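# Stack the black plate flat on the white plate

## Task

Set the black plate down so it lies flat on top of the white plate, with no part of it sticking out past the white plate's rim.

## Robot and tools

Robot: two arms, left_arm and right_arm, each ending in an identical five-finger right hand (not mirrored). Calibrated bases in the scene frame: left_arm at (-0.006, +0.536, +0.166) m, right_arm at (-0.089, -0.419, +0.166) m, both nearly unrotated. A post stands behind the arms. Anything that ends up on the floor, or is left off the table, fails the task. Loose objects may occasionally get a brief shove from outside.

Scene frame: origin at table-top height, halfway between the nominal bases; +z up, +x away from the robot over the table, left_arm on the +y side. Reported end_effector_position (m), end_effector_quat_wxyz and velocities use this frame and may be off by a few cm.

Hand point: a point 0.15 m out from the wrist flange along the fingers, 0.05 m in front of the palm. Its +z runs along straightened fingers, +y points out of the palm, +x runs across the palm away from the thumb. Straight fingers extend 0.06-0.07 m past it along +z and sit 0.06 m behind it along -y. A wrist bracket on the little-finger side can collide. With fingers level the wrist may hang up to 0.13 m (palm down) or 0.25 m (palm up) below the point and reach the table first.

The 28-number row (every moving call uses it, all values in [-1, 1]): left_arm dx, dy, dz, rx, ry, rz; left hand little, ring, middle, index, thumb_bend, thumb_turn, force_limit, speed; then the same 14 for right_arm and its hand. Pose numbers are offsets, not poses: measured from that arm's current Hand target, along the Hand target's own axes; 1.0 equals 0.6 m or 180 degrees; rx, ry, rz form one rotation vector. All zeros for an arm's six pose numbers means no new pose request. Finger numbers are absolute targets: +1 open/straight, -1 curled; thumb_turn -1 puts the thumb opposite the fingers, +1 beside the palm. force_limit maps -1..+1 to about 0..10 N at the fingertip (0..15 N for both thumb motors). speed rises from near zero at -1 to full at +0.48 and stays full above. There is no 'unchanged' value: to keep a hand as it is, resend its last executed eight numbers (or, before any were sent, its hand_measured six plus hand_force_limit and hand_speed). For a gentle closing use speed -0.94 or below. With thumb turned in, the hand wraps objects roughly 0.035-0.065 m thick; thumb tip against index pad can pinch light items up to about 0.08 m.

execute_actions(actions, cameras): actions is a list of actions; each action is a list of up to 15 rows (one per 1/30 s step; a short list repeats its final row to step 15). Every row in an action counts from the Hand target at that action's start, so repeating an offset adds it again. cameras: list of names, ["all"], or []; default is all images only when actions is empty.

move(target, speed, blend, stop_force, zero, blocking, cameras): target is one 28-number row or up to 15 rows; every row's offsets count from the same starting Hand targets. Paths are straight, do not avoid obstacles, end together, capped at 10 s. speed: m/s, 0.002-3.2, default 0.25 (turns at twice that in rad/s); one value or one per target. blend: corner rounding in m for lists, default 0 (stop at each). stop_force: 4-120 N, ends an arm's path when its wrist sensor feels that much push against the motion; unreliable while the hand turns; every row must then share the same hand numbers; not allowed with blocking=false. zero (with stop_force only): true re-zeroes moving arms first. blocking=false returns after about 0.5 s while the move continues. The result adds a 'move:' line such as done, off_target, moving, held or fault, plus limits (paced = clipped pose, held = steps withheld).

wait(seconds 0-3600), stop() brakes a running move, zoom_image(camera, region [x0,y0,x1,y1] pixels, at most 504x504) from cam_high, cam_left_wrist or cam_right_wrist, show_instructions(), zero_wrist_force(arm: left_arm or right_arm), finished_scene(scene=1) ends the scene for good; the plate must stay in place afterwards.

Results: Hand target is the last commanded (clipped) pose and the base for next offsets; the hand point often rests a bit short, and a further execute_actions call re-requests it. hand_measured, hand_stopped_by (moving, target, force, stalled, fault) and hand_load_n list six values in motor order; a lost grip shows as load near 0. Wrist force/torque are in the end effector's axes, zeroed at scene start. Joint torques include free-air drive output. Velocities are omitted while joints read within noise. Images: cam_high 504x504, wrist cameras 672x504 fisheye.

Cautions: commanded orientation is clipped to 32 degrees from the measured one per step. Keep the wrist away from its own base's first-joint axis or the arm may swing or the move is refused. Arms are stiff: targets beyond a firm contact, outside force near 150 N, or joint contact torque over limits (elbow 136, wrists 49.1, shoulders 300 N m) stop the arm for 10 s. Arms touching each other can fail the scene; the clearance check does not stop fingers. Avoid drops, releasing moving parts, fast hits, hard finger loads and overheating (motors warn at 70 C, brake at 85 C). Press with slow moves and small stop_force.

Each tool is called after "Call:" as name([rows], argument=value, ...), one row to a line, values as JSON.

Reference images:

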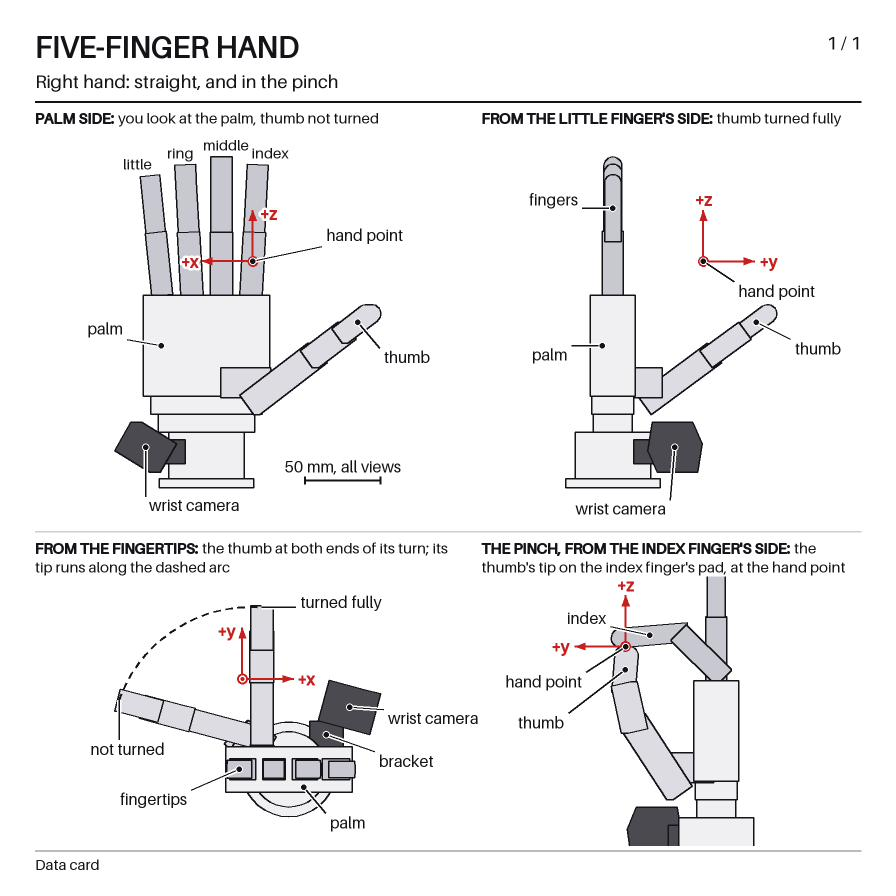

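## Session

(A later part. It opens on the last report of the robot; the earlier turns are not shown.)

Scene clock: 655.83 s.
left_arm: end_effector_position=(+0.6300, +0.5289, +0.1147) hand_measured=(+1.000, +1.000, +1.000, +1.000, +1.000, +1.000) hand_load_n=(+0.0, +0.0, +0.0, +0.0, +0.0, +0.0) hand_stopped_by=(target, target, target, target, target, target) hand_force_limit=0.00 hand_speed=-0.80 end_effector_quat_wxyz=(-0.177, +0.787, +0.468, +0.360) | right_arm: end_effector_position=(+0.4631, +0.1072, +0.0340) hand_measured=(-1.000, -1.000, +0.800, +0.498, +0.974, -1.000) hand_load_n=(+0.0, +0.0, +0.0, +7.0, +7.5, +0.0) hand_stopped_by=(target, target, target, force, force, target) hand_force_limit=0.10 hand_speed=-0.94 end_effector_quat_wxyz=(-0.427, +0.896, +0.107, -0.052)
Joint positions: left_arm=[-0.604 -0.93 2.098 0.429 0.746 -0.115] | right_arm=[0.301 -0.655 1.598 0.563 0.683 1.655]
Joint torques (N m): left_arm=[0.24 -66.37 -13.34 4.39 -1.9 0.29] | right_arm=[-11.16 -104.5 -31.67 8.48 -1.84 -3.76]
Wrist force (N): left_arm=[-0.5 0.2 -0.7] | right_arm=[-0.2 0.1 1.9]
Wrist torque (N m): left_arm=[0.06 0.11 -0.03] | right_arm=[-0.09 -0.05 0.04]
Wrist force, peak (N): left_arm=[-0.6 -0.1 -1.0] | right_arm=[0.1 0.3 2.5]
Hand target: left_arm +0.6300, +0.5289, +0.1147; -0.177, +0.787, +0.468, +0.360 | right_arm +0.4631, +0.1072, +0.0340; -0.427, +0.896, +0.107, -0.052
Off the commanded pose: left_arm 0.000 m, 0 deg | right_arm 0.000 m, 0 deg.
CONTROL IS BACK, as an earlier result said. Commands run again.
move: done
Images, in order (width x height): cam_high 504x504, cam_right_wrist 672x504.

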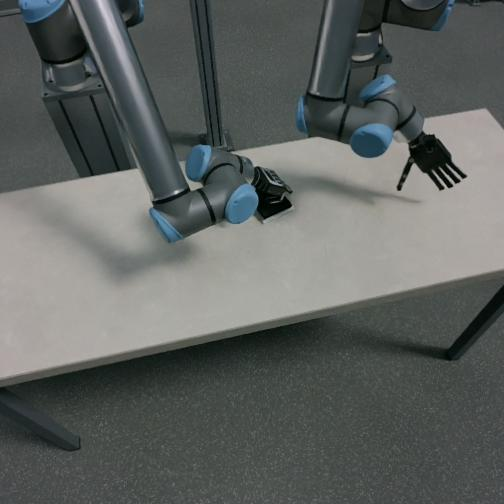

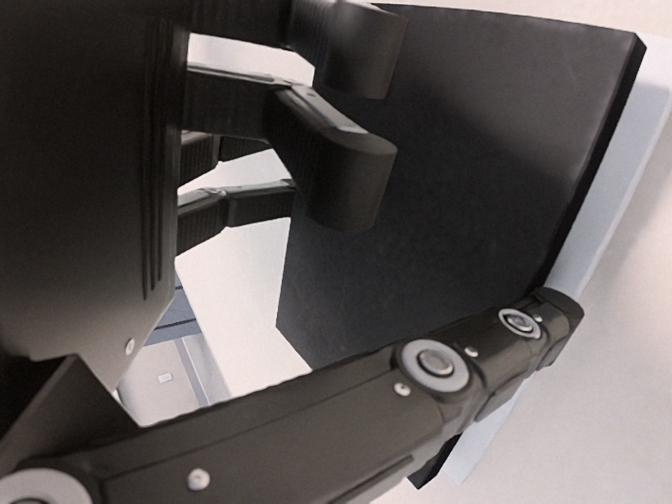

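Call:
move(target=[0,0,0,0,0,0,1,1,1,1,1,1,0,-0.8,0.0017,0.01295,0.01048,0,0,0,-1,-1,0.8,0.4,0.6,-1,0.1,-0.94], speed=0.006, stop_force=4, cameras=["cam_right_wrist","cam_high"])

Call:
zoom_image(camera="cam_right_wrist", region=[600, 20, 672, 100])

Call:
zoom_image(camera="cam_right_wrist", region=[400, 400, 500, 504])

Call:
zoom_image(camera="cam_high", region=[230, 160, 310, 230])

Scene clock: 675.30 s.
left_arm: end_effector_position=(+0.6300, +0.5289, +0.1147) hand_measured=(+1.000, +1.000, +1.000, +1.000, +1.000, +1.000) hand_load_n=(+0.0, +0.0, +0.0, -0.5, +0.0, +0.0) hand_stopped_by=(target, target, target, target, target, target) hand_force_limit=0.00 hand_speed=-0.80 end_effector_quat_wxyz=(-0.177, +0.787, +0.468, +0.360) | right_arm: end_effector_position=(+0.4639, +0.1074, +0.0252) hand_measured=(-1.000, -1.000, +0.800, +0.498, +0.974, -1.000) hand_load_n=(+0.0, +0.0, +0.0, +7.5, +7.5, +0.0) hand_stopped_by=(target, target, target, force, force, target) hand_force_limit=0.10 hand_speed=-0.94 end_effector_quat_wxyz=(-0.427, +0.896, +0.107, -0.052)
Joint positions: left_arm=[-0.604 -0.93 2.098 0.429 0.746 -0.115] | right_arm=[0.301 -0.642 1.594 0.555 0.683 1.655]
Joint torques (N m): left_arm=[-0.24 -66.86 -13.4 4.21 -1.79 0.17] | right_arm=[-12.02 -103.36 -10.32 7.15 -0.36 -3.45]
Wrist force (N): left_arm=[-0.1 0.0 -0.5] | right_arm=[0.3 -2.6 0.1]
Wrist torque (N m): left_arm=[0.01 0.06 -0.01] | right_arm=[-0.03 -0.10 0.05]
Wrist force, peak (N): left_arm=[-0.2 -0.4 -1.3] | right_arm=[-0.4 -5.3 -3.9]
Hand target: left_arm +0.6300, +0.5289, +0.1147; -0.177, +0.787, +0.468, +0.360 | right_arm +0.4639, +0.1074, +0.0252; -0.427, +0.896, +0.107, -0.052 (not the last commanded pose)
Off the commanded pose: left_arm 0.000 m, 0 deg | right_arm 0.001 m, 0 deg.
move: contact (right_arm)
Images, in order (width x height): cam_high 504x504, cam_right_wrist 672x504.

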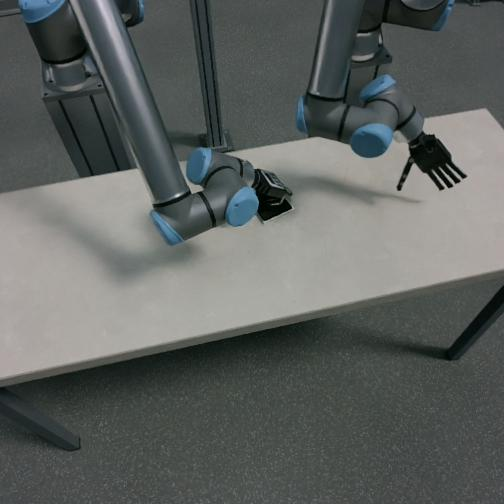

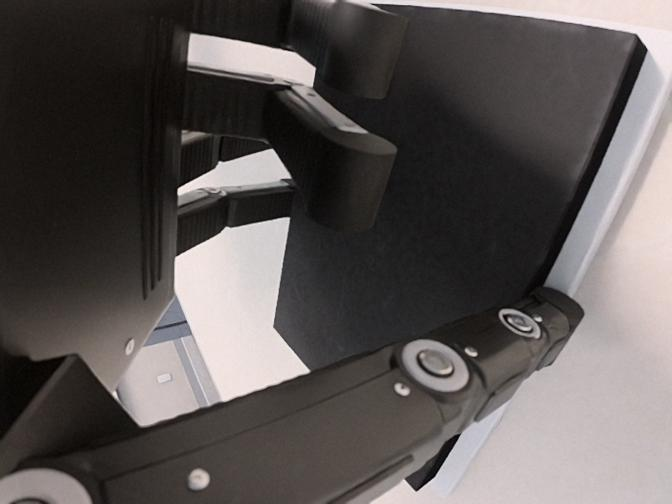

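Scaled by 6.300 from the camera's image (finer frame: 960x720).

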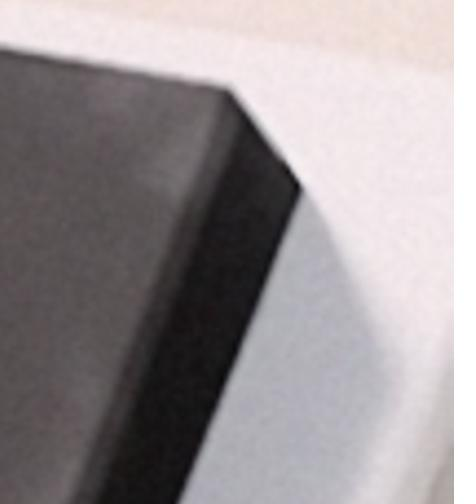

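Scaled by 4.846 from the camera's image (finer frame: 960x720).

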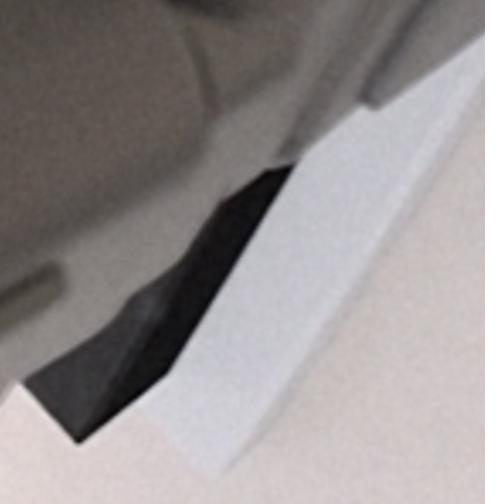

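Scaled by 6.300.

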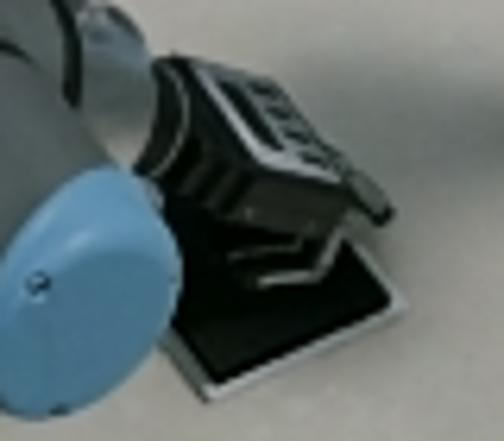

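Call:
move(target=[0,0,0,0,0,0,1,1,1,1,1,1,0,-0.8,0,0,0,0,0,0,-1,-1,0.8,0.8,1,-1,0.1,-0.94], speed=0.02, cameras=["cam_right_wrist","cam_high"])

Call:
zoom_image(camera="cam_high", region=[230, 160, 310, 230])

Scene clock: 692.00 s.
left_arm: end_effector_position=(+0.6300, +0.5289, +0.1147) hand_measured=(+1.000, +1.000, +1.000, +1.000, +1.000, +1.000) hand_load_n=(+0.0, +0.0, +0.0, +0.0, +0.0, +0.0) hand_stopped_by=(target, target, target, target, target, target) hand_force_limit=0.00 hand_speed=-0.80 end_effector_quat_wxyz=(-0.177, +0.787, +0.468, +0.360) | right_arm: end_effector_position=(+0.4639, +0.1074, +0.0252) hand_measured=(-1.000, -1.000, +0.800, +0.800, +1.000, -1.000) hand_load_n=(+0.0, +0.5, +0.0, +0.0, +0.0, +0.0) hand_stopped_by=(target, target, target, target, target, target) hand_force_limit=0.10 hand_speed=-0.94 end_effector_quat_wxyz=(-0.427, +0.896, +0.107, -0.052)
Joint positions: left_arm=[-0.604 -0.93 2.098 0.429 0.746 -0.115] | right_arm=[0.301 -0.642 1.594 0.555 0.683 1.655]
Joint torques (N m): left_arm=[0.15 -66.06 -13.21 4.47 -1.8 0.37] | right_arm=[-11.87 -102.21 -12.62 7.2 -1.04 -3.11]
Wrist force (N): left_arm=[-0.2 -0.1 -0.7] | right_arm=[0.0 -1.1 1.2]
Wrist torque (N m): left_arm=[0.02 0.06 -0.02] | right_arm=[-0.12 -0.09 0.04]
Wrist force, peak (N): left_arm=[-0.3 -0.3 -1.2] | right_arm=[0.3 -2.6 0.1]
Hand target: left_arm +0.6300, +0.5289, +0.1147; -0.177, +0.787, +0.468, +0.360 | right_arm +0.4639, +0.1074, +0.0252; -0.427, +0.896, +0.107, -0.052
Off the commanded pose: left_arm 0.000 m, 0 deg | right_arm 0.000 m, 0 deg.
move: done
Images, in order (width x height): cam_high 504x504, cam_right_wrist 672x504.

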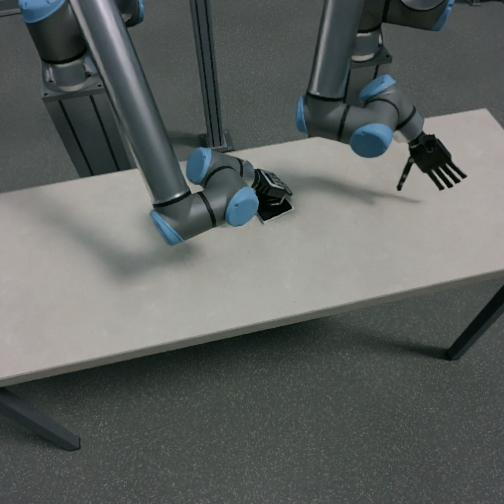

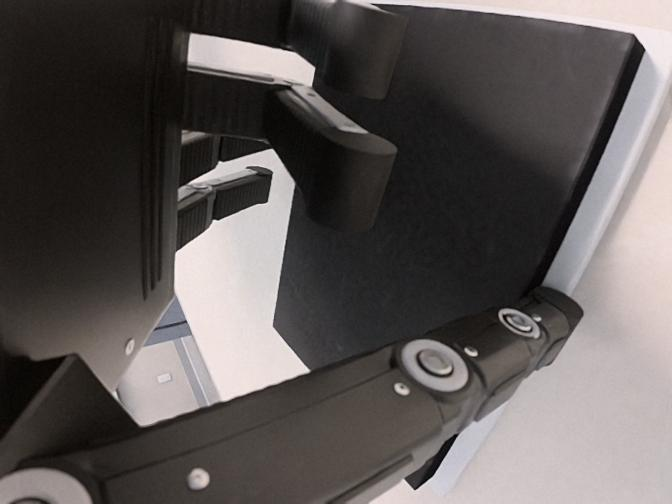

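Scaled by 6.300.

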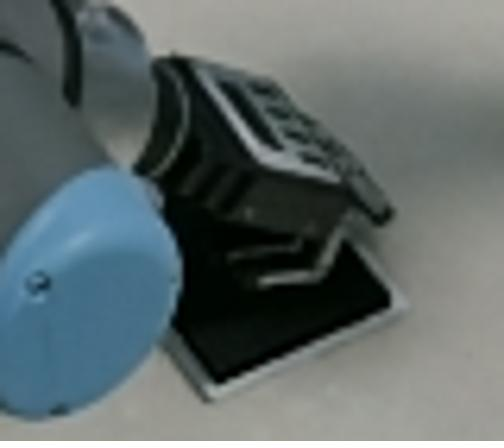

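Call:
move([
  [0,0,0,0,0,0,1,1,1,1,1,1,0,-0.8,0,0.0016,-0.0073,0,0,0,-1,-1,0.8,0.8,1,-1,0.1,-0.94],
  [0,0,0,0,0,0,1,1,1,1,1,1,0,-0.8,0,-0.0179,-0.0230,0,0,0,-1,-1,0.8,0.8,1,-1,0.1,-0.94],
  [0,0,0,0,0,0,1,1,1,1,1,1,0,-0.8,0,-0.1579,-0.1320,0,0,0,-1,-1,0.8,0.8,1,-1,0.1,-0.94],
], speed=[0.01,0.02,0.1], blend=[0.001,0.003,0], cameras=["cam_right_wrist","cam_high"])

Call:
zoom_image(camera="cam_high", region=[230, 160, 310, 230])

Scene clock: 701.37 s.
left_arm: end_effector_position=(+0.6300, +0.5289, +0.1147) hand_measured=(+1.000, +1.000, +1.000, +1.000, +1.000, +1.000) hand_load_n=(+0.0, +0.0, +0.0, +0.0, +0.0, +0.0) hand_stopped_by=(target, target, target, target, target, target) hand_force_limit=0.00 hand_speed=-0.80 end_effector_quat_wxyz=(-0.177, +0.787, +0.468, +0.360) | right_arm: end_effector_position=(+0.4645, +0.1056, +0.1488) hand_measured=(-1.000, -1.000, +0.800, +0.800, +1.000, -1.000) hand_load_n=(+0.5, +0.0, +0.0, +0.0, +0.0, +0.0) hand_stopped_by=(target, target, target, target, target, target) hand_force_limit=0.10 hand_speed=-0.94 end_effector_quat_wxyz=(-0.427, +0.896, +0.107, -0.052) end_effector_velocity=(+0.002, +0.000, -0.001) end_effector_angular_velocity=(+0.001, -0.004, -0.001)
Joint positions: left_arm=[-0.604 -0.93 2.098 0.429 0.746 -0.115] | right_arm=[0.298 -0.798 1.608 0.7 0.683 1.65]
Joint velocities: left_arm=[within noise] | right_arm=[-0.001 0.001 -0.001 -0.005 0 0]
Joint torques (N m): left_arm=[-0.27 -67.06 -12.75 4.44 -1.9 0.52] | right_arm=[8.22 -67.15 -34.46 0.17 2.13 0.9]
Wrist force (N): left_arm=[-0.1 -0.2 -0.9] | right_arm=[-0.3 -1.2 1.2]
Wrist torque (N m): left_arm=[0.01 0.06 -0.01] | right_arm=[-0.10 -0.06 -0.15]
Wrist force, peak (N): left_arm=[0.0 -0.2 -1.4] | right_arm=[-0.2 -2.4 0.5]
Hand target: left_arm +0.6300, +0.5289, +0.1147; -0.177, +0.787, +0.468, +0.360 | right_arm +0.4645, +0.1056, +0.1486; -0.427, +0.896, +0.107, -0.052
Off the commanded pose: left_arm 0.000 m, 0 deg | right_arm 0.000 m, 0 deg.
move: done
Images, in order (width x height): cam_high 504x504, cam_right_wrist 672x504.

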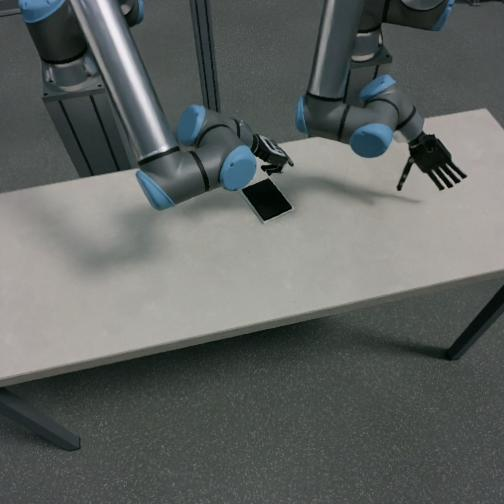

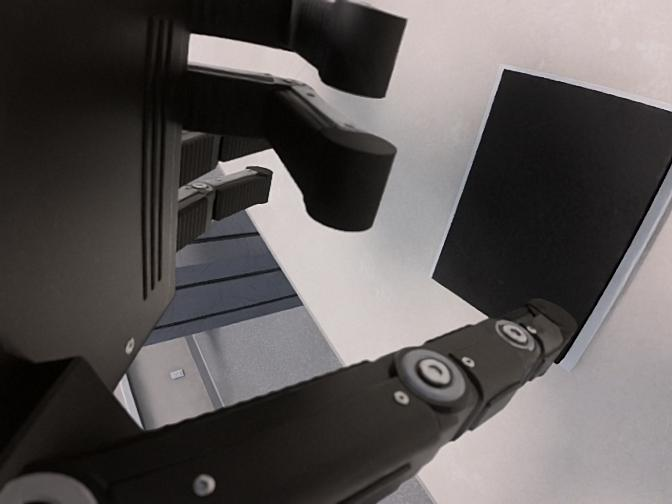

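Scaled by 6.300.

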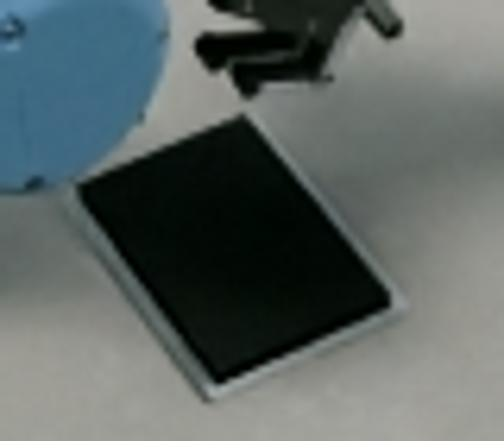

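Call:
zoom_image(camera="cam_right_wrist", region=[420, 50, 672, 390])

Scaled by 1.482 from the camera's image (finer frame: 960x720).

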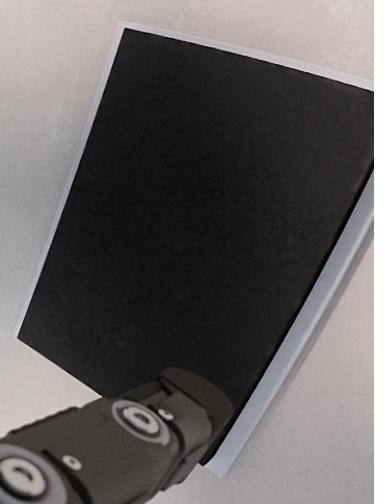

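Call:
move(target=[0,0,0,0,0,0,1,1,1,1,1,1,0,-0.8,-0.2333,-0.1295,-0.1048,0,0,0,-1,-1,0.8,0.8,1,-1,0.1,-0.94], speed=0.25, cameras=["cam_right_wrist","cam_high"])

Call:
zoom_image(camera="cam_right_wrist", region=[420, 0, 672, 250])

Call:
zoom_image(camera="cam_high", region=[230, 160, 310, 230])

Scene clock: 714.27 s.
left_arm: end_effector_position=(+0.6300, +0.5289, +0.1147) hand_measured=(+1.000, +1.000, +1.000, +1.000, +1.000, +1.000) hand_load_n=(+0.0, +0.0, +0.0, +0.0, +0.0, -0.5) hand_stopped_by=(target, target, target, target, target, target) hand_force_limit=0.00 hand_speed=-0.80 end_effector_quat_wxyz=(-0.177, +0.787, +0.468, +0.360) | right_arm: end_effector_position=(+0.3286, +0.0726, +0.2488) hand_measured=(-1.000, -1.000, +0.800, +0.800, +1.000, -1.000) hand_load_n=(+0.0, +0.0, +0.0, +0.0, +0.0, +0.0) hand_stopped_by=(target, target, target, target, target, target) hand_force_limit=0.10 hand_speed=-0.94 end_effector_quat_wxyz=(-0.427, +0.896, +0.107, -0.052)
Joint positions: left_arm=[-0.604 -0.93 2.098 0.429 0.746 -0.115] | right_arm=[0.311 -1.078 1.887 0.686 0.683 1.67]
Joint torques (N m): left_arm=[0.55 -66.3 -13.4 4.22 -1.96 0.34] | right_arm=[-15.54 -76.33 -27.39 2.91 1.66 -3.82]
Wrist force (N): left_arm=[-0.3 0.1 -0.6] | right_arm=[0.0 -1.4 0.5]
Wrist torque (N m): left_arm=[0.04 0.09 -0.02] | right_arm=[-0.10 -0.12 -0.12]
Wrist force, peak (N): left_arm=[-0.3 -0.5 -1.1] | right_arm=[2.0 -0.4 2.1]
Hand target: left_arm +0.6300, +0.5289, +0.1147; -0.177, +0.787, +0.468, +0.360 | right_arm +0.3286, +0.0725, +0.2488; -0.427, +0.896, +0.107, -0.052
Off the commanded pose: left_arm 0.000 m, 0 deg | right_arm 0.000 m, 0 deg.
move: done
Images, in order (width x height): cam_high 504x504, cam_right_wrist 672x504.

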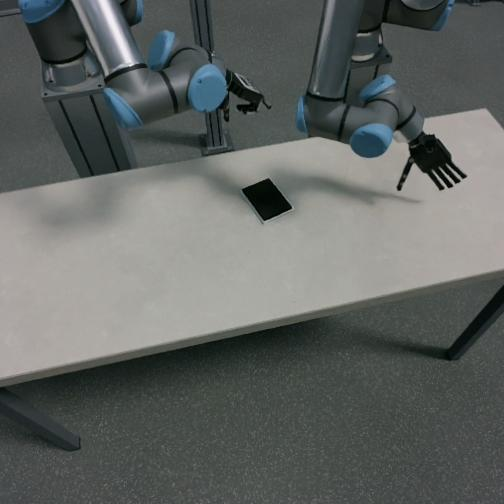

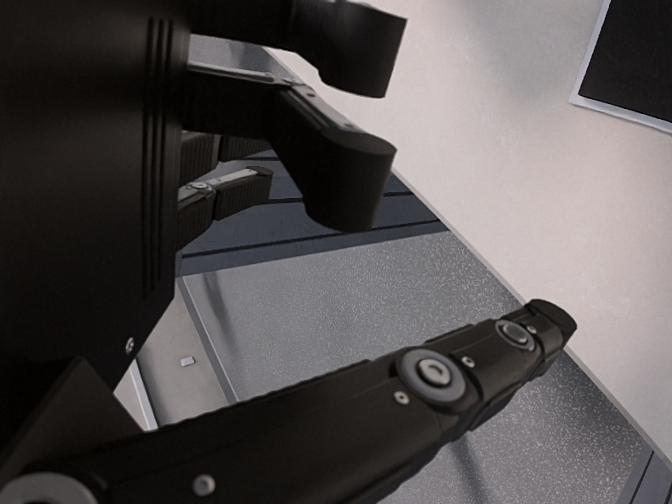

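Scaled by 2.000 from the camera's image (finer frame: 960x720).

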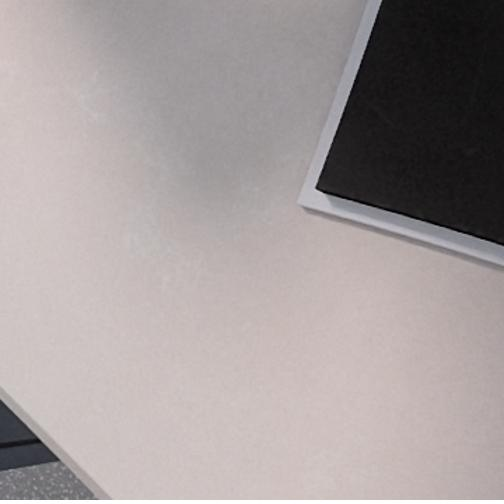

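Scaled by 6.300.

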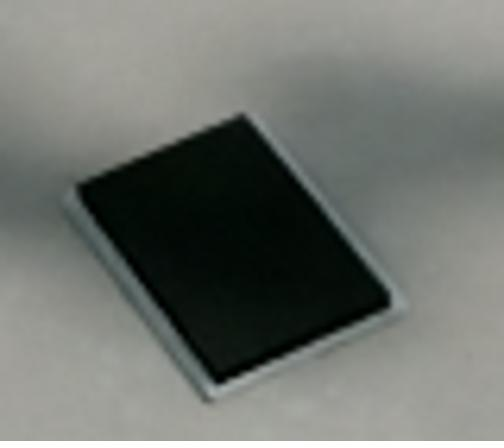

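The wrist camera shows a white margin along the remaining edge, so the black plate lies flat on the white plate and does not hang over any side. The robot is clear of both plates.

Call:
finished_scene(scene=1)

The scene is finished: the task was done.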